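# Pack two cakes in a box and close it

## Task

Place both the white cake and the chocolate cake inside the cardboard box, fold the box's two side flaps inward, then shut the lid on top. At the finish the box must stand upright, and neither hand may touch the box, either cake or any brick.

## Robot and tools

Robot: two arms on a table. left_arm carries a left hand and sits on the +y side; right_arm carries a right hand on the -y side. Bases in the scene frame: left_arm (-0.015, +0.237, +0.009) m, right_arm (-0.005, -0.340, +0.050) m, both almost unrotated. A fixed post stands behind the arms. Scene frame: origin at table-top height midway between the arms, +x out over the table, +z up.

Frames: every hand pose, hand target and offset an arm reports or receives is in that arm's own base frame. Rotations turn about the arm's current Hand target position.

Hand point: a spot 0.05 m in front of the palm. Its +z runs along the straight fingers, +y out of the palm, +x across the palm away from the thumb on the right hand (toward the thumb on the left hand). Straight fingertips end 0.06 to 0.07 m beyond it along +z, with finger centre lines 0.06 m behind it along -y. A wrist bracket on the little-finger side can strike things. With the thumb turned opposite the fingers, the hand wraps objects about 0.035 to 0.065 m thick; thumb tip plus index pad can pinch light items up to about 0.08 m.

A row is 28 numbers, each in [-1, 1], always covering both arms: left dx, dy, dz, rx, ry, rz, then left little, ring, middle, index, thumb_bend, thumb_turn, force_limit, speed; then the same 14 for the right arm. Pose numbers are offsets (not poses), in the arm's base axes, scaled so 1.0 = 0.6 m or 180 degrees; rx, ry, rz form one rotation vector. Six zeros means ask nothing new of that arm. Hand numbers are absolute targets: -1 open/straight, +1 closed/curled; thumb_turn -1 beside the palm, +1 in front of it. force_limit runs from about 0 N at -1 to 10 N at +1 (thumb motors 15 N). speed rises from near zero at -1 to full at +0.48 and above. For a soft grip close at speed -0.94 or slower. There is no 'no change' value: to keep a hand as is, resend the eight numbers of its last executed row.

execute_actions(actions, cameras): actions is a list of actions; each action is a list of up to 15 rows, one per 1/30 s step; a short action repeats its last row to 15 steps. Every row in an action is counted from the Hand target at that action's start, so sending the same offset again moves further. cameras: list of names, ["all"], or []; default shows all only when actions is empty.

move(target, speed, blend, blocking, cameras): target is one 28-number row or a list of up to 15 rows; all offsets in the list count from the same starting Hand targets. speed in m/s, 0.002 to 4.3, default 0.25 (turns at twice that in rad/s), one value or one per target. blend in m rounds corners; 0 stops at each target. The whole move is capped at 10 s. Paths do not avoid obstacles or the other arm; faster moves overshoot and hit harder. blocking=false returns after about 0.5 s while the move runs on.

wait(seconds): 0 to 3600, lets the scene run. stop(): brakes a running move. zoom_image(camera, region=[x0, y0, x1, y1]) in pixels, at most 504 by 504, on a camera from the latest images. Cameras: cam_head_left, cam_head_right, cam_high, cam_low (896x504), cam_left_wrist, cam_right_wrist (672x504). show_instructions() shows the reference pages. finished_scene(scene=1) ends the scene permanently.

Results: each arm's end_effector_position (m) and end_effector_quat_wxyz in its base frame; Hand target (the last commanded pose after clipping, the base for the next offsets); joint positions, velocities and torques; and per hand six-value lists hand_measured, hand_stopped_by (moving, target, force, stalled, fault) and hand_load_n (fingertip newtons, positive pushing open), plus hand_force_limit and hand_speed. A slipped grip shows as load falling to about 0. move adds a 'move:' line: done, off_target, moving, held or fault, and limits such as paced (pose clipped) or held (steps withheld).

Behaviour: hands often rest 1 to 3 cm (sometimes 5 cm) short of or below the command without any contact; send the remaining gap as a new offset. Orientation is clipped to within 40 degrees of the current one per step. An arm blocked by something keeps pushing until commanded back past its hand point. Fingers keep moving after an action until reaching target or force_limit, then lock.

Avoid: dropping cakes even a few millimetres, releasing moving items, letting anything leave the table, fast hits on the table, post or box, and any contact between the two arms or hands. Don't overload fingers. Long stretched-out or stalled pushes heat motors; a MOTOR HOT line warns, and an OVER-TEMPERATURE FAULT drops the arm for 30 to 60 s. Loose objects may be nudged occasionally.

Each tool is called after "Call:" as name(argument=value, ...) on one line, values as JSON.

Reference images:

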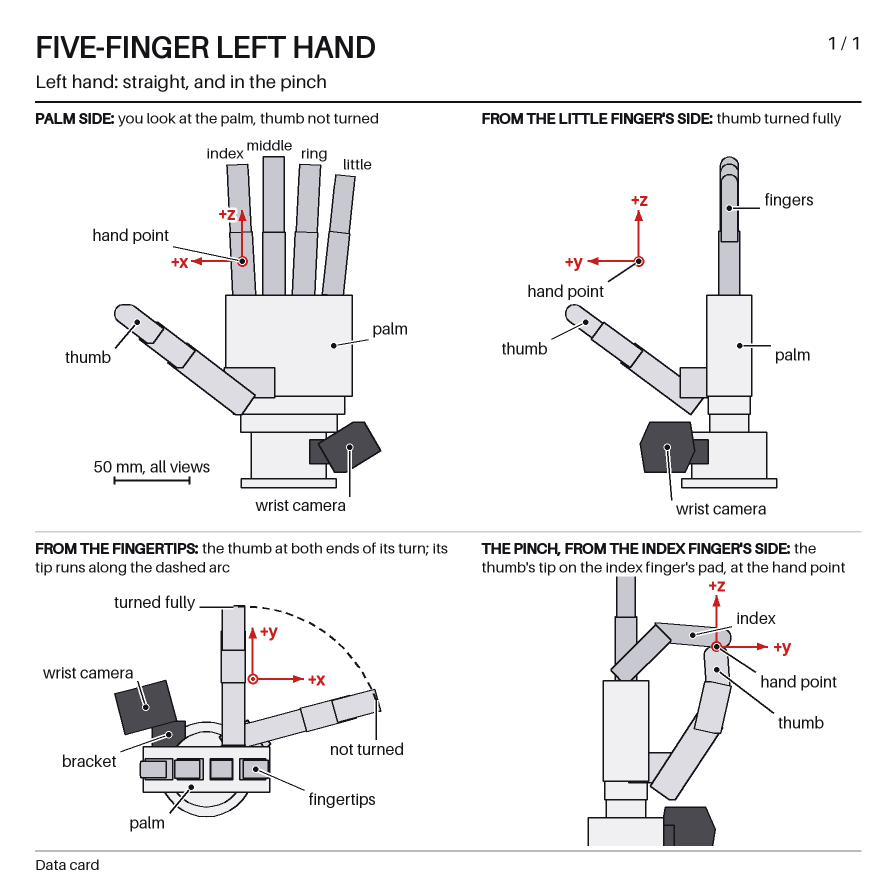

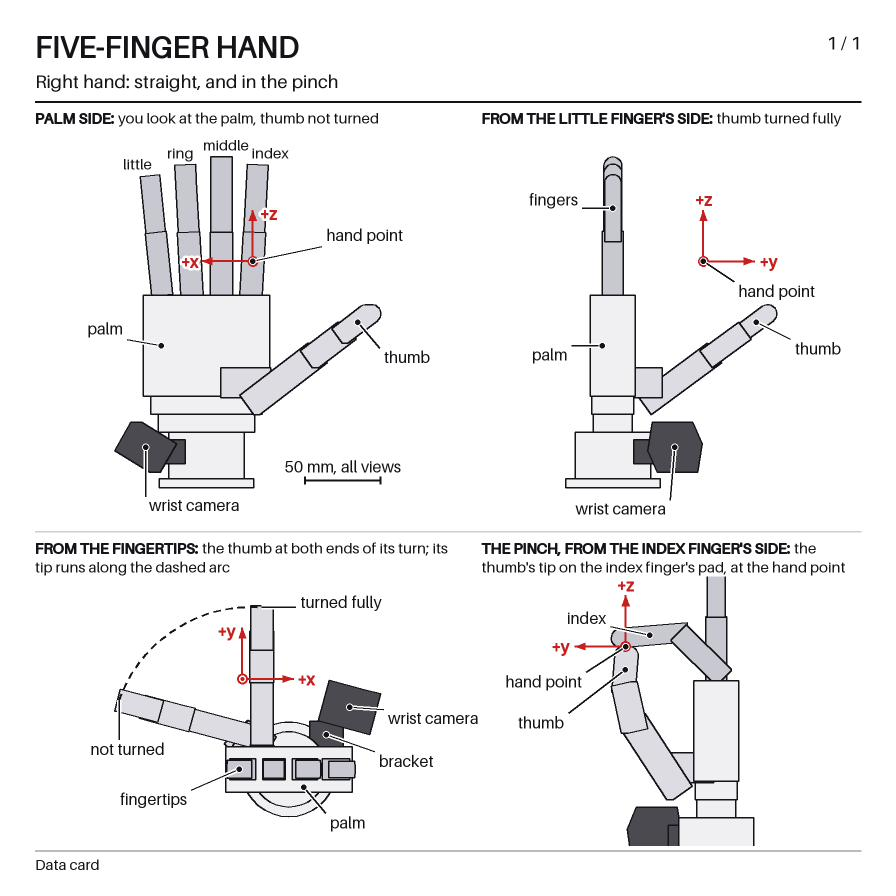

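## Session

Call:
execute_actions(actions=[])

Scene clock: 0.00 s.
left_arm: end_effector_position=(+0.5427, -0.0327, +0.4169) hand_measured=(-1.000, -1.000, -1.000, -1.000, -1.000, -1.000) hand_load_n=(+0.0, +0.0, +0.0, +0.0, +0.0, +0.0) hand_stopped_by=(target, target, target, target, target, target) hand_force_limit=0.00 hand_speed=-0.80 end_effector_quat_wxyz=(+0.497, -0.498, +0.518, -0.487) | right_arm: end_effector_position=(+0.3245, +0.4642, +0.3210) hand_measured=(-1.000, -1.000, -1.000, -1.000, -1.000, -1.000) hand_load_n=(+0.0, +0.0, +0.0, +0.0, +0.0, +0.0) hand_stopped_by=(target, target, target, target, target, target) hand_force_limit=0.00 hand_speed=-0.80 end_effector_quat_wxyz=(-0.197, +0.740, -0.638, -0.081)
Joint positions: left_arm=[-0.004 1.057 1.038 -0.013 0.006 0.029] | right_arm=[0.79 1.625 1.786 -1.342 -0.185 0.679]
Joint velocities: within noise
Joint torques (N m): no reading
Heat: left arm: hottest wrist pitch 21 °C; right arm: hottest elbow 20 °C.
Hand target: left_arm +0.5450, -0.0327, +0.4294; +0.502, -0.493, +0.512, -0.492 | right_arm +0.3280, +0.4676, +0.3263; -0.204, +0.739, -0.637, -0.080

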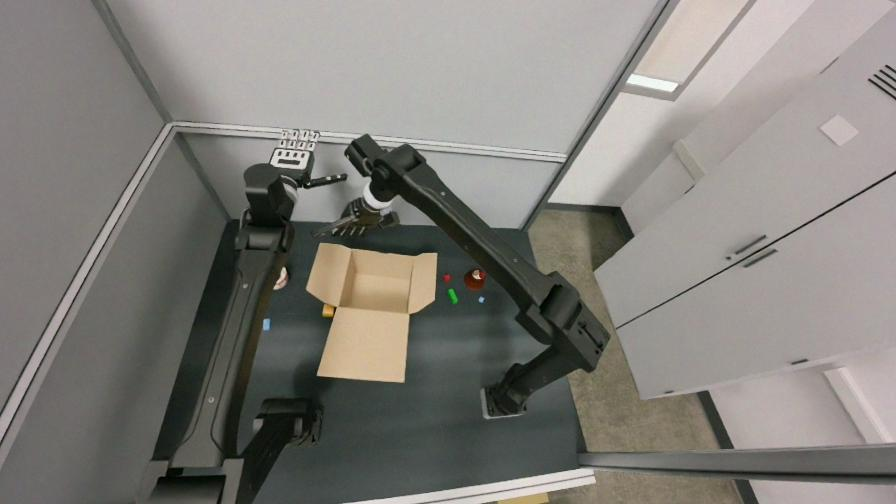

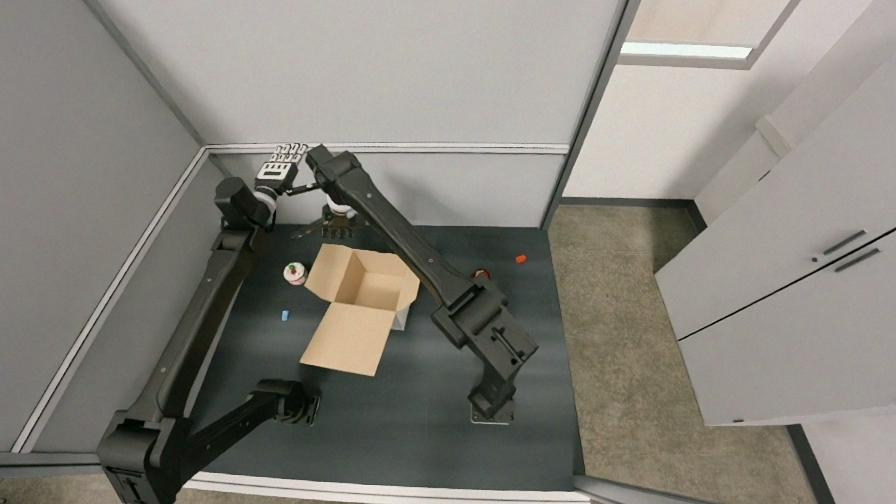

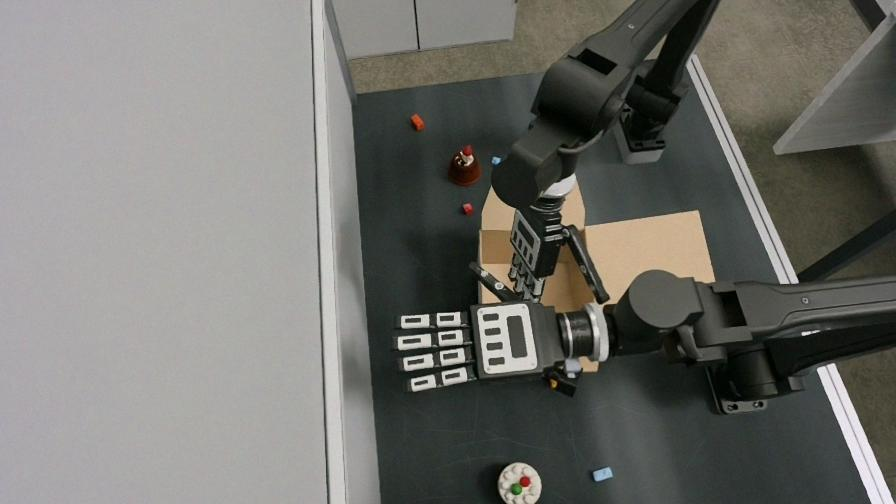

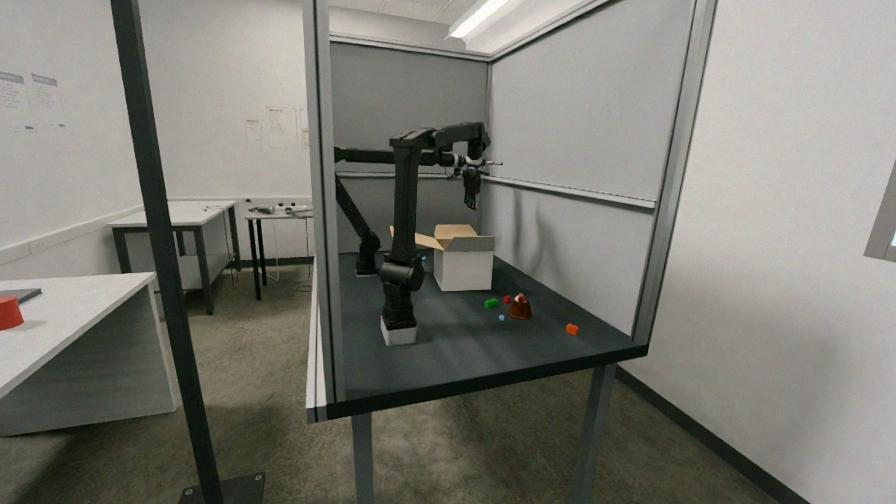

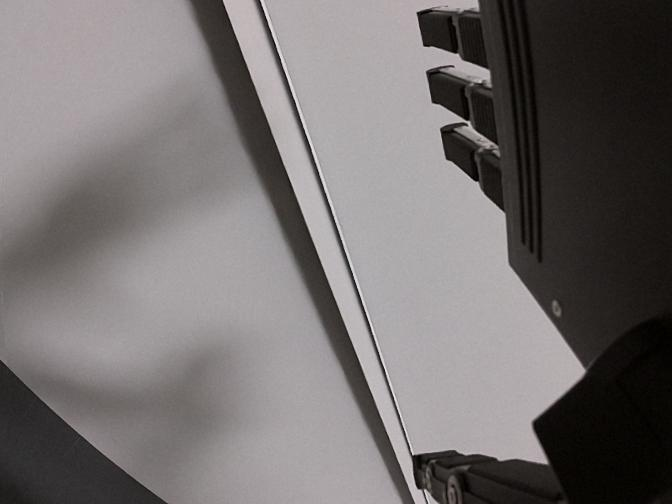

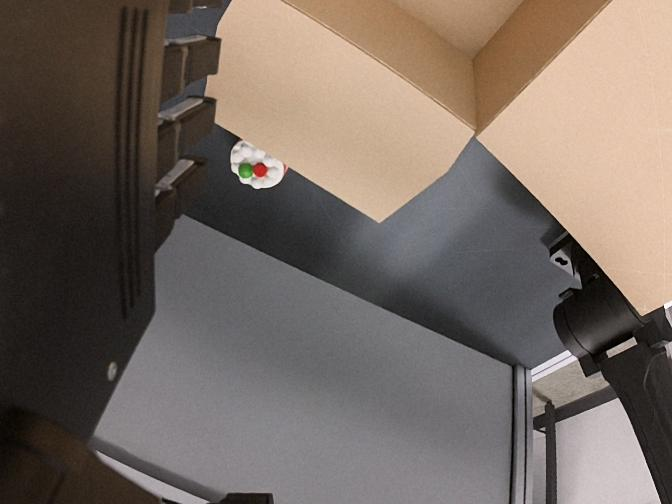

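Call:
zoom_image(camera="cam_head_left", region=[200, 200, 600, 440])

Call:
zoom_image(camera="cam_head_right", region=[200, 200, 600, 440])

Call:
zoom_image(camera="cam_high", region=[350, 80, 800, 500])

Call:
zoom_image(camera="cam_low", region=[310, 180, 660, 400])

Scaled by 1.260.

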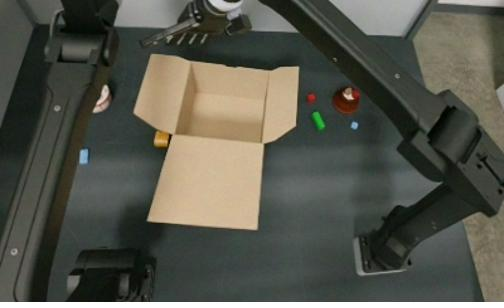

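Scaled by 1.260.

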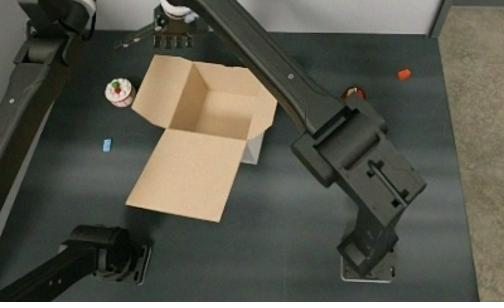

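Scaled by 1.120.

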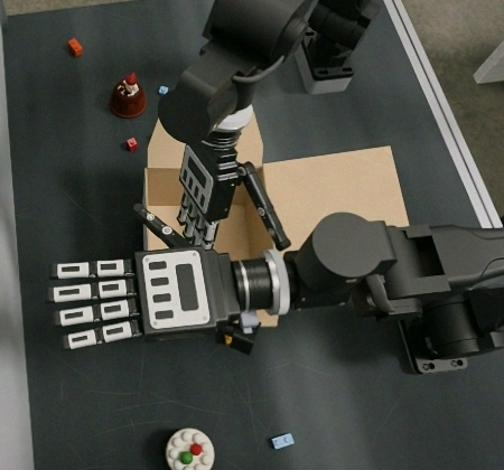

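Scaled by 1.440.

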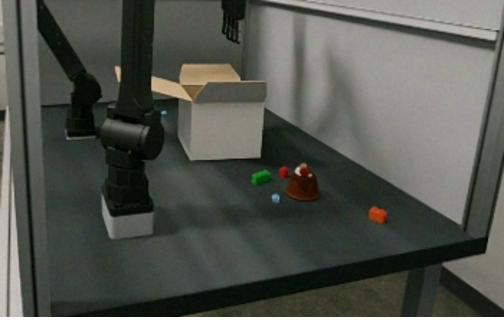

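Call:
move(target=[-0.4, 0.15, 0.0, 0,0,0, -1,-1,-1,-1,-1,-1,0,-0.8, 0.03,-0.98,0.12,0,0,-0.44,-1,-1,-1,-1,-1,-1,0,-0.8], cameras=["all"])

Scene clock: 72.63 s.
left_arm: end_effector_position=(+0.3071, +0.0549, +0.4365) hand_measured=(-1.000, -1.000, -1.000, -1.000, -1.000, -1.000) hand_load_n=(+0.0, +0.0, -0.5, +0.0, +0.0, +0.0) hand_stopped_by=(target, target, target, target, target, target) hand_force_limit=0.00 hand_speed=-0.80 end_effector_quat_wxyz=(+0.504, -0.487, +0.512, -0.497) | right_arm: end_effector_position=(+0.3426, -0.1181, +0.3843) hand_measured=(-1.000, -1.000, -1.000, -1.000, -1.000, -1.000) hand_load_n=(+0.0, +0.0, +0.0, +0.0, +0.0, +0.0) hand_stopped_by=(target, target, target, target, target, target) hand_force_limit=0.00 hand_speed=-0.80 end_effector_quat_wxyz=(+0.201, -0.157, +0.965, -0.062)
Joint positions: left_arm=[0.66 0.46 0.828 -0.366 0.678 0.029] | right_arm=[-0.6 1.125 1.467 -1.529 -0.185 0.684]
Joint torques (N m): left_arm=[0.91 -0.09 7.28 1.31 0.04 0.13] | right_arm=[0.91 -4.89 13.23 0.4 -0.31 -0.16]
Heat: left arm: hottest elbow 25 °C; right arm: hottest elbow 24 °C.
Hand target: left_arm +0.3049, +0.0573, +0.4294; +0.502, -0.493, +0.512, -0.492 | right_arm +0.3461, -0.1203, +0.3983; +0.208, -0.164, +0.962, -0.068
Off the commanded pose: left_arm 0.008 m, 1 deg | right_arm 0.015 m, 1 deg.
move: off_target (right_arm)

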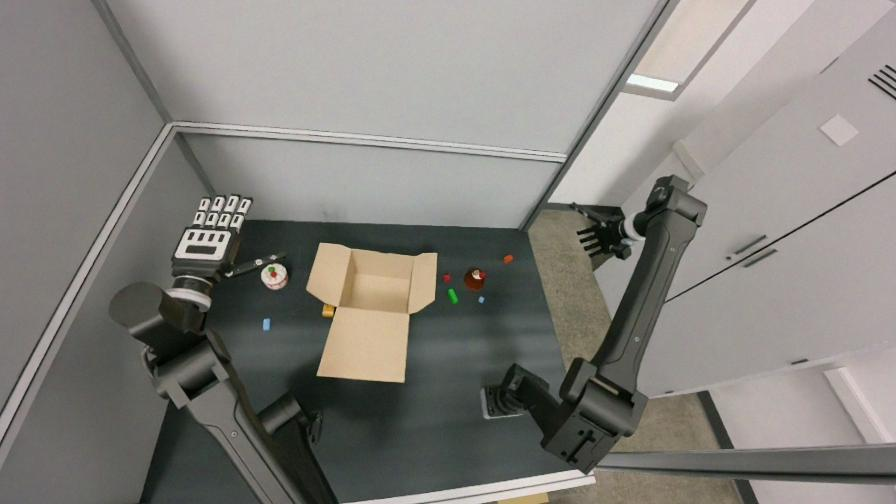

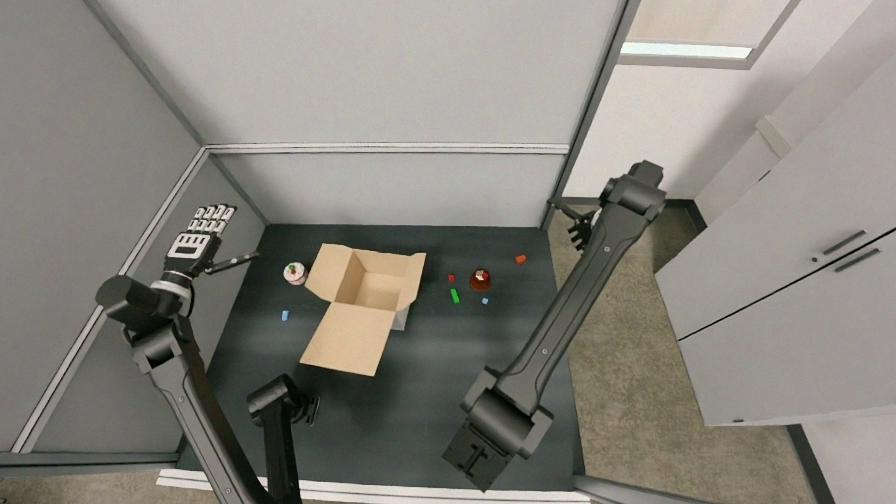

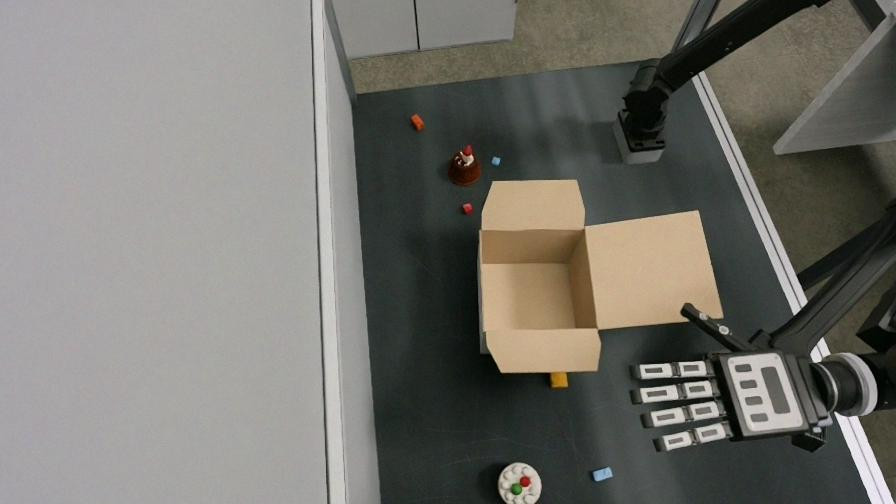

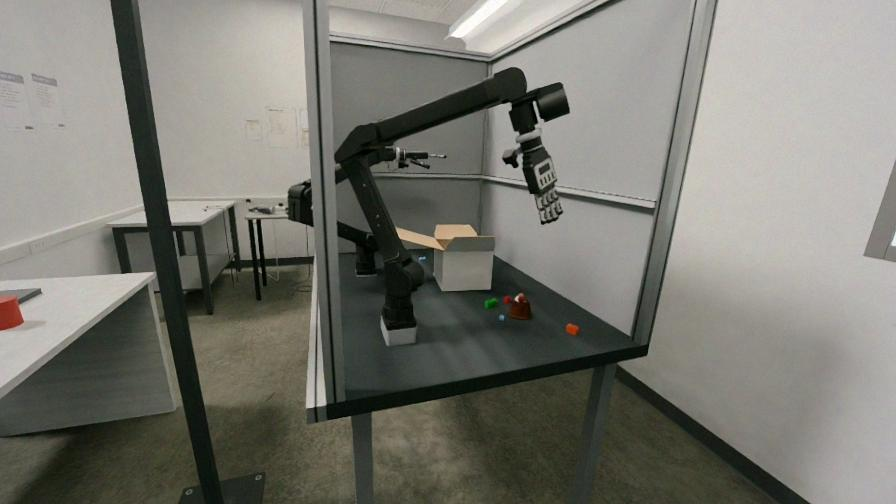

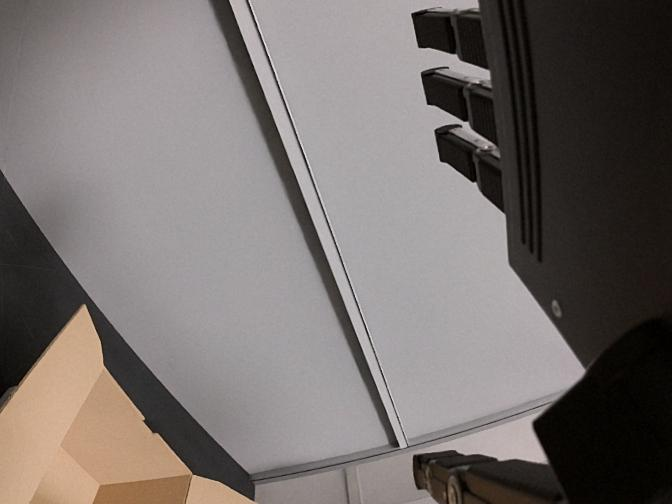

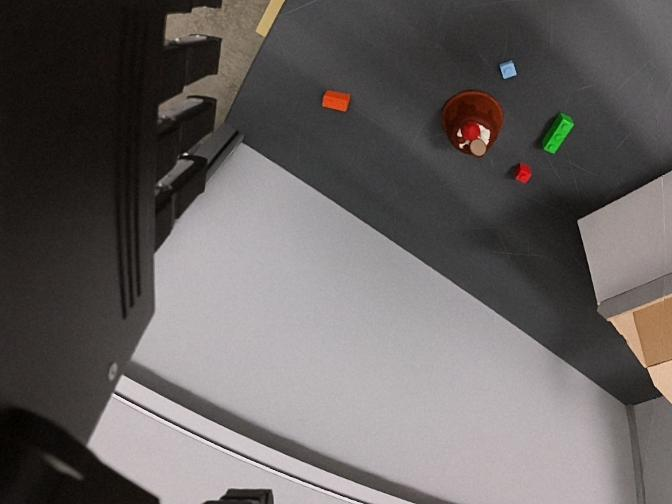

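Call:
zoom_image(camera="cam_head_left", region=[220, 210, 560, 400])

Call:
zoom_image(camera="cam_head_right", region=[220, 210, 560, 400])

Call:
zoom_image(camera="cam_high", region=[360, 80, 760, 500])

Call:
zoom_image(camera="cam_low", region=[340, 210, 660, 400])

Call:
zoom_image(camera="cam_right_wrist", region=[400, 40, 672, 240])

Scaled by 1.482.

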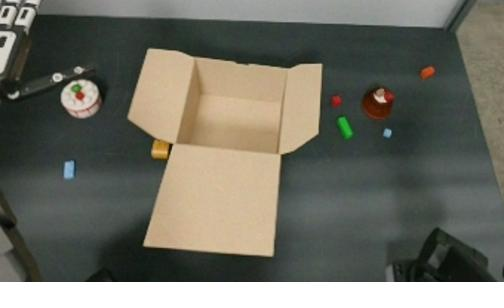

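Scaled by 1.482.

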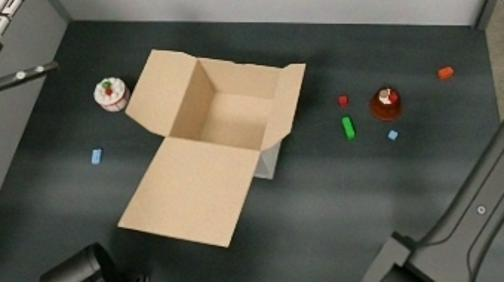

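Scaled by 1.200.

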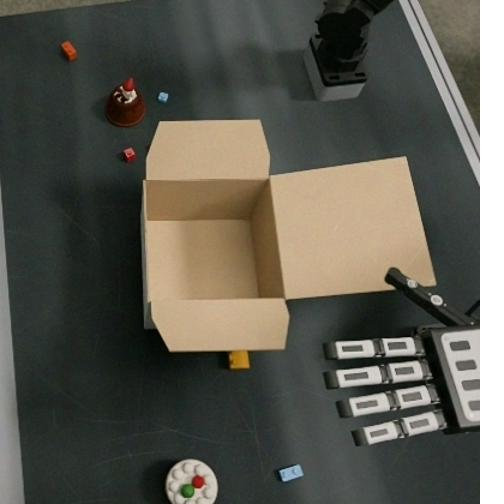

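Scaled by 1.575.

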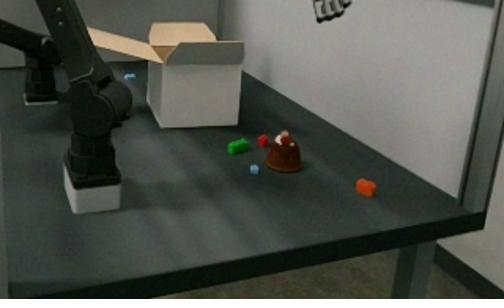

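Scaled by 1.853 from the camera's image (finer frame: 960x720).

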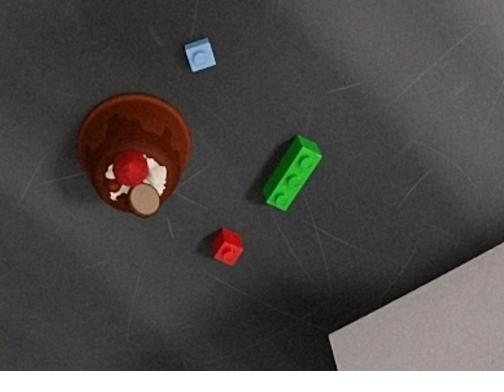

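Call:
zoom_image(camera="cam_head_left", region=[440, 330, 600, 450])

Call:
zoom_image(camera="cam_head_left", region=[240, 370, 400, 490])

Call:
zoom_image(camera="cam_head_right", region=[240, 350, 400, 470])

Call:
zoom_image(camera="cam_high", region=[560, 60, 760, 210])

Scaled by 3.150.

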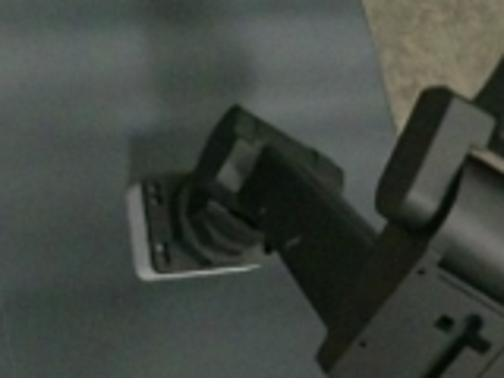

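Scaled by 3.150.

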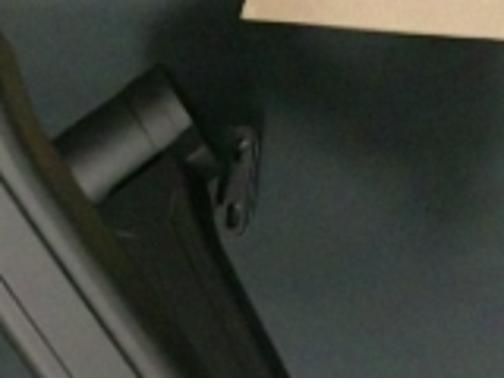

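Scaled by 3.150.

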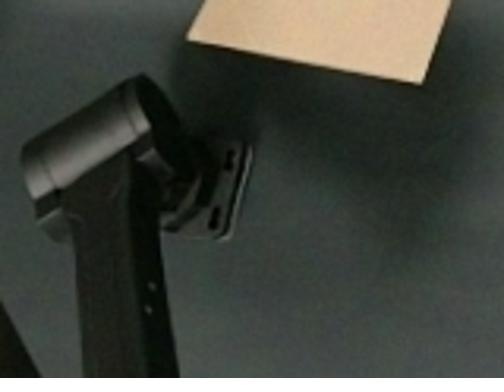

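Scaled by 2.520.

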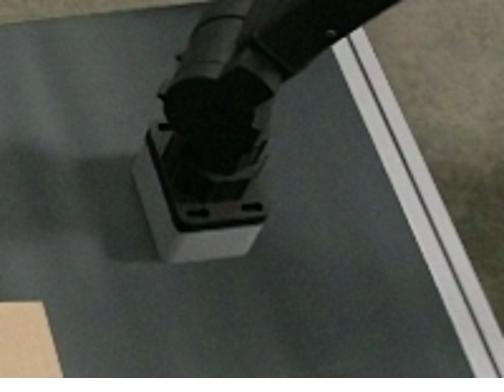

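Call:
move(target=[0,0,0,0,0,0,-1,-1,-1,-1,-1,-1,0,-0.8, 0.148,0.253,-0.247,-0.194,-0.060,0.337,-1,-1,-0.6,-0.6,-1,1,0,0], cameras=["all"])

Scene clock: 242.00 s.
left_arm: end_effector_position=(+0.3071, +0.0549, +0.4365) hand_measured=(-1.000, -1.000, -1.000, -1.000, -1.000, -1.000) hand_load_n=(+0.0, +0.0, +0.0, +0.5, +0.0, +0.0) hand_stopped_by=(target, target, target, target, target, target) hand_force_limit=0.00 hand_speed=-0.80 end_effector_quat_wxyz=(+0.504, -0.487, +0.512, -0.497) | right_arm: end_effector_position=(+0.4296, +0.0316, +0.2553) hand_measured=(-1.000, -1.000, -0.600, -0.600, -1.000, +1.000) hand_load_n=(+0.0, +0.0, +0.0, +0.0, +0.0, +0.0) hand_stopped_by=(target, target, target, target, target, target) hand_force_limit=0.00 hand_speed=0.00 end_effector_quat_wxyz=(-0.243, +0.660, -0.670, +0.239)
Joint positions: left_arm=[0.66 0.46 0.828 -0.366 0.678 0.029] | right_arm=[0 1.13 1.123 -0.868 -0.001 0.016]
Joint torques (N m): left_arm=[1.85 -0.26 7.16 1.11 0 0.21] | right_arm=[0.97 -5.54 10.26 2.36 0.15 -0.18]
Heat: left arm: hottest elbow 23 °C; right arm: hottest elbow 30 °C.
Hand target: left_arm +0.3049, +0.0573, +0.4294; +0.502, -0.493, +0.512, -0.492 | right_arm +0.4348, +0.0314, +0.2500; -0.242, +0.664, -0.665, +0.242
Off the commanded pose: left_arm 0.008 m, 1 deg | right_arm 0.007 m, 1 deg.
move: done

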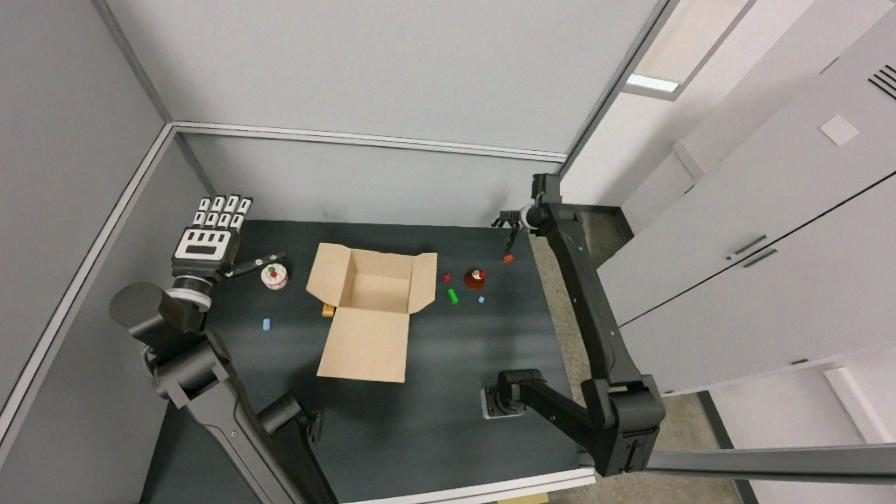

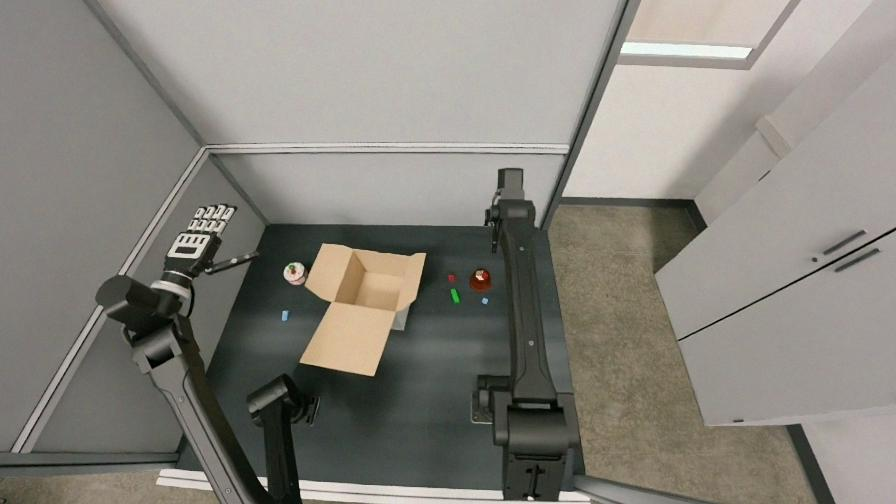

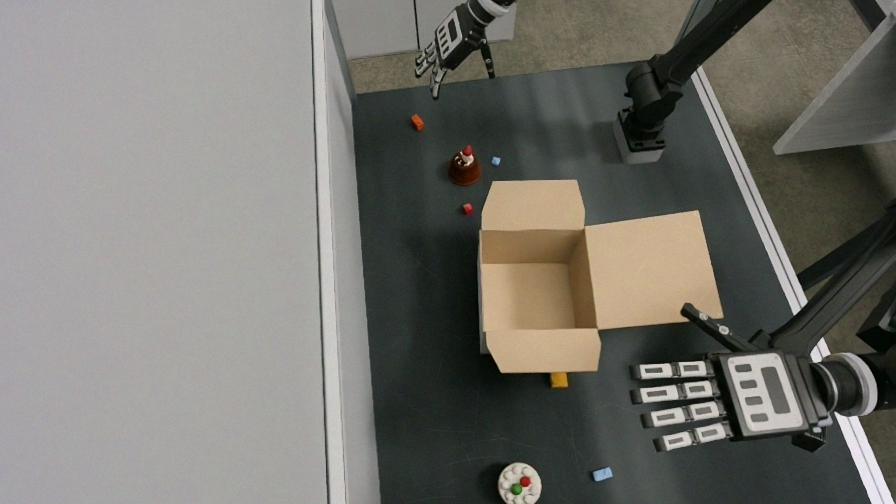

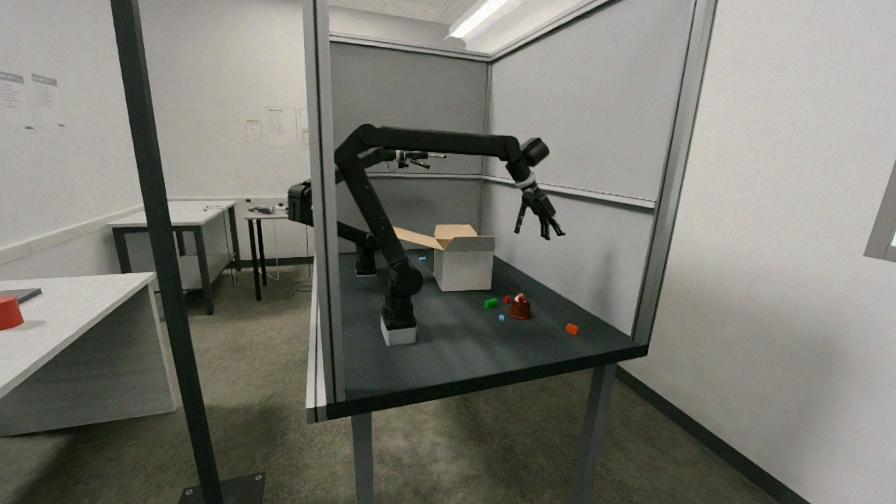

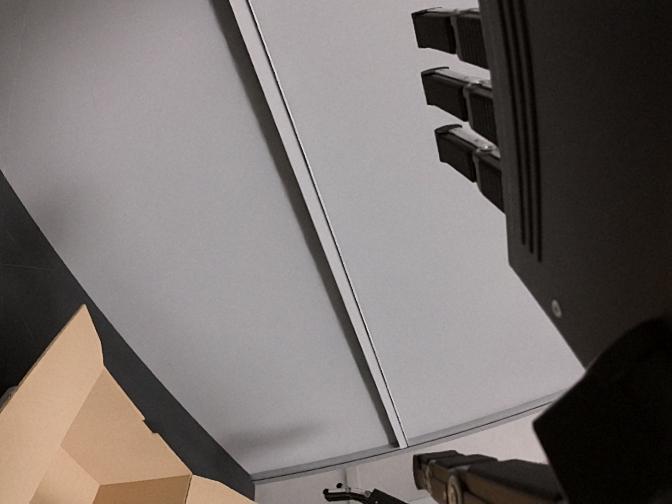

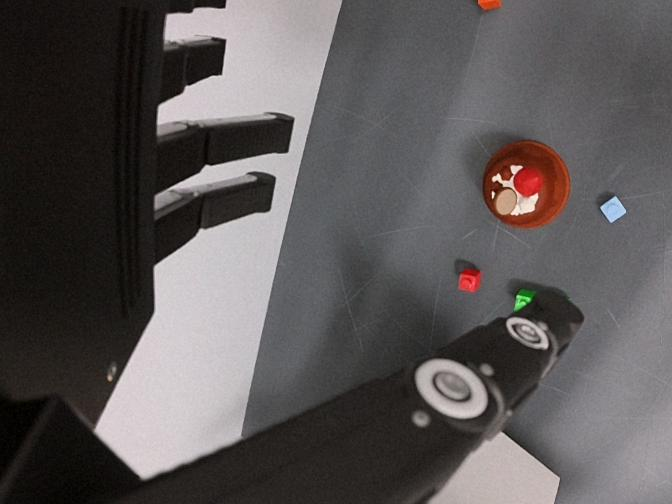

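Call:
zoom_image(camera="cam_head_left", region=[430, 180, 590, 300])

Call:
zoom_image(camera="cam_head_right", region=[430, 180, 590, 300])

Call:
zoom_image(camera="cam_high", region=[380, 0, 580, 220])

Call:
zoom_image(camera="cam_low", region=[470, 120, 630, 340])

Scaled by 3.150.

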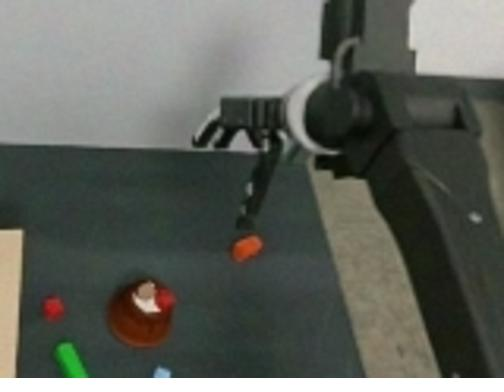

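Scaled by 3.150.

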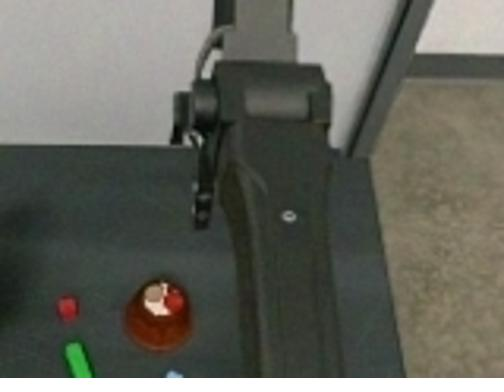

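Scaled by 2.291.

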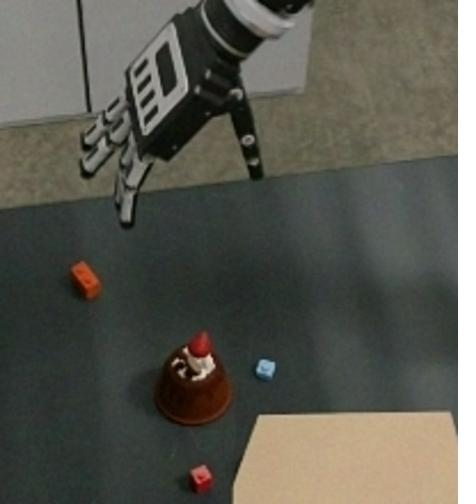

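Scaled by 2.291.

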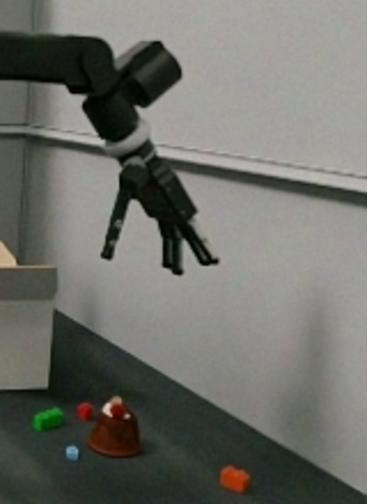

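Call:
move(target=[0,0,0,0,0,0,-1,-1,-1,-1,-1,-1,0,-0.8, 0,0,-0.25,0,0,0,-1,-1,-0.6,-0.6,-1,1,0,0], cameras=["all"], speed=0.2)

Call:
zoom_image(camera="cam_head_left", region=[430, 180, 590, 300])

Call:
zoom_image(camera="cam_head_right", region=[430, 180, 590, 300])

Call:
zoom_image(camera="cam_high", region=[380, 0, 580, 220])

Call:
zoom_image(camera="cam_low", region=[470, 120, 630, 340])

Scene clock: 260.60 s.
left_arm: end_effector_position=(+0.3071, +0.0549, +0.4365) hand_measured=(-1.000, -1.000, -1.000, -1.000, -1.000, -1.000) hand_load_n=(+0.0, +0.0, -0.5, +0.0, +0.0, +0.0) hand_stopped_by=(target, target, target, target, target, target) hand_force_limit=0.00 hand_speed=-0.80 end_effector_quat_wxyz=(+0.504, -0.487, +0.512, -0.497) | right_arm: end_effector_position=(+0.4300, +0.0315, +0.1015) hand_measured=(-1.000, -1.000, -0.600, -0.600, -1.000, +1.000) hand_load_n=(+0.0, +0.0, +0.0, +0.0, +0.0, +0.0) hand_stopped_by=(target, target, target, target, target, target) hand_force_limit=0.00 hand_speed=0.00 end_effector_quat_wxyz=(-0.241, +0.661, -0.671, +0.236)
Joint positions: left_arm=[0.66 0.46 0.828 -0.366 0.678 0.029] | right_arm=[0 1.234 0.791 -0.44 -0.001 0.015]
Joint torques (N m): left_arm=[0.67 -0.38 6.97 1.35 -0.01 0.11] | right_arm=[1.03 -6.59 9.78 2.3 0.14 -0.16]
Heat: left arm: hottest elbow 23 °C; right arm: hottest elbow 28 °C.
Hand target: left_arm +0.3049, +0.0573, +0.4294; +0.502, -0.493, +0.512, -0.492 | right_arm +0.4348, +0.0314, +0.1001; -0.242, +0.664, -0.665, +0.242
Off the commanded pose: left_arm 0.008 m, 1 deg | right_arm 0.005 m, 1 deg.
move: done

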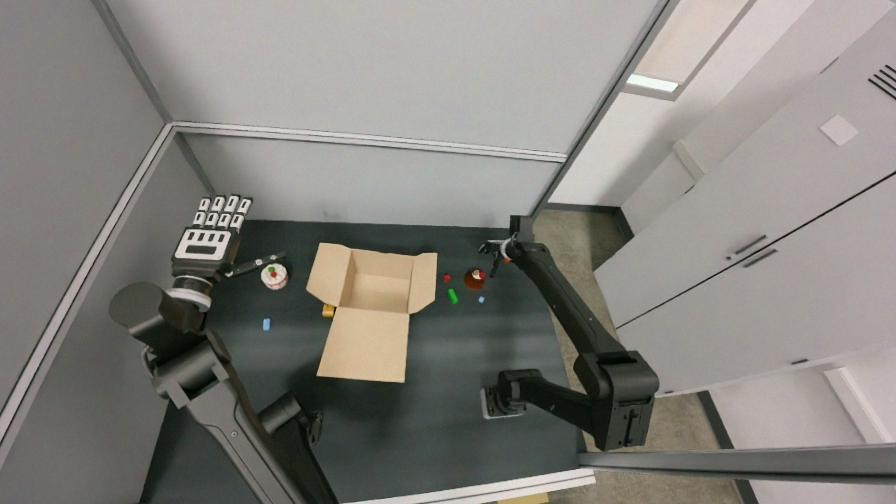

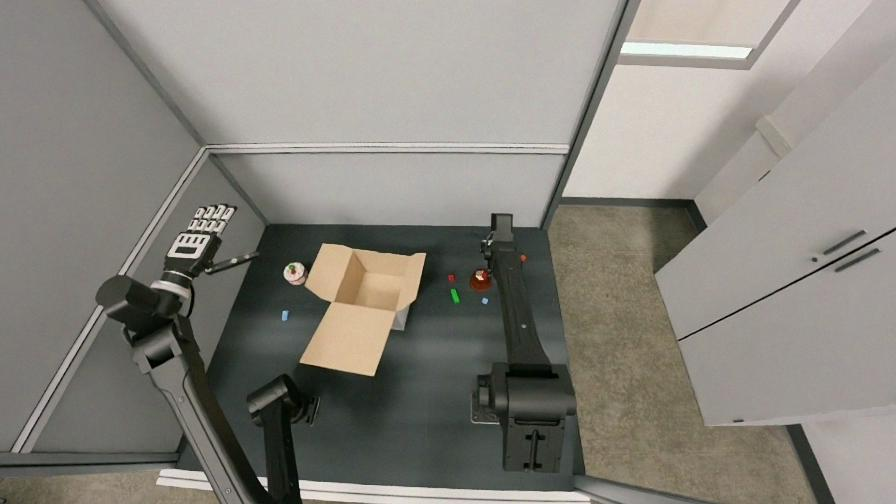

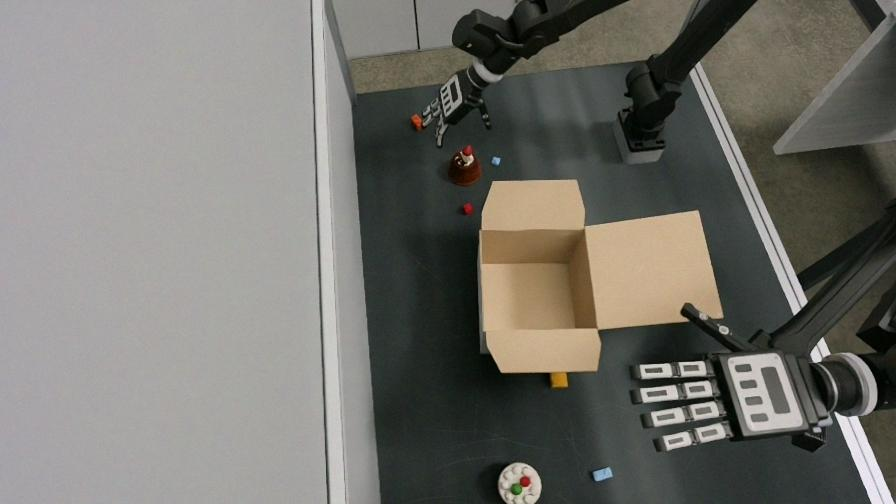

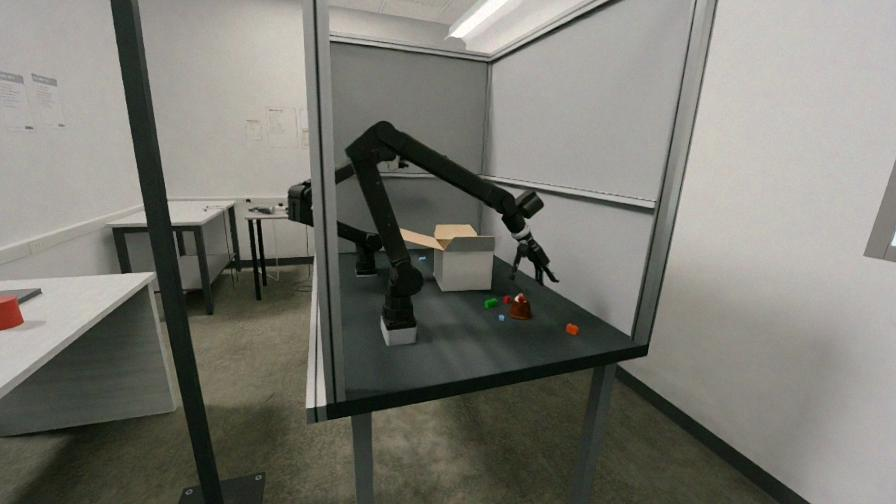

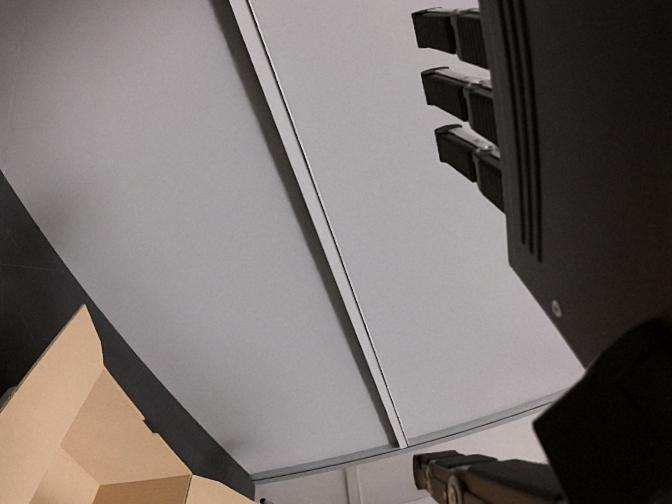

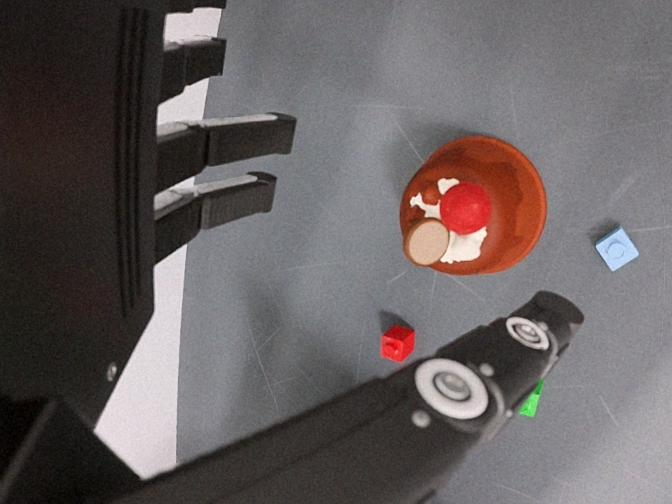

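Scaled by 3.150.

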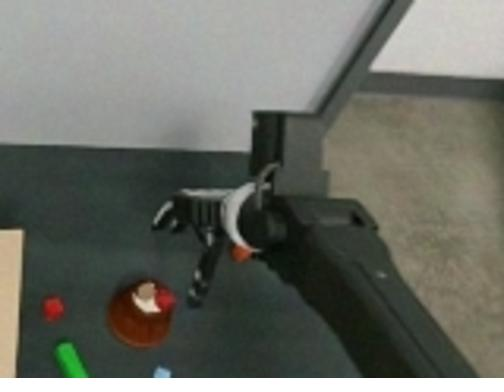

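Scaled by 3.150.

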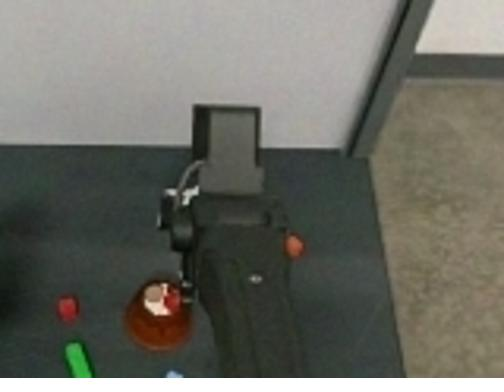

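Scaled by 2.291.

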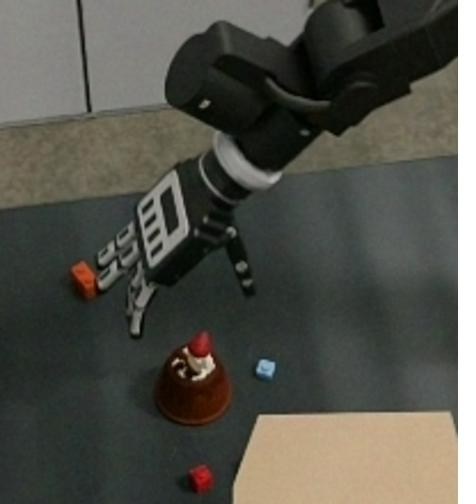

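Scaled by 2.291.

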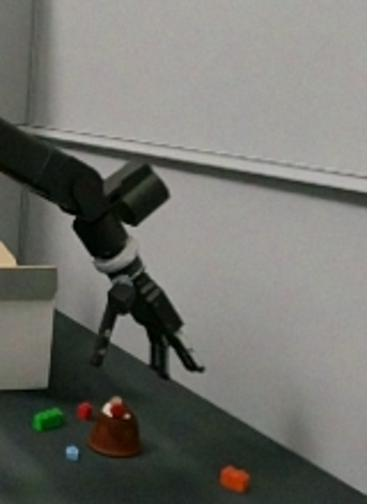

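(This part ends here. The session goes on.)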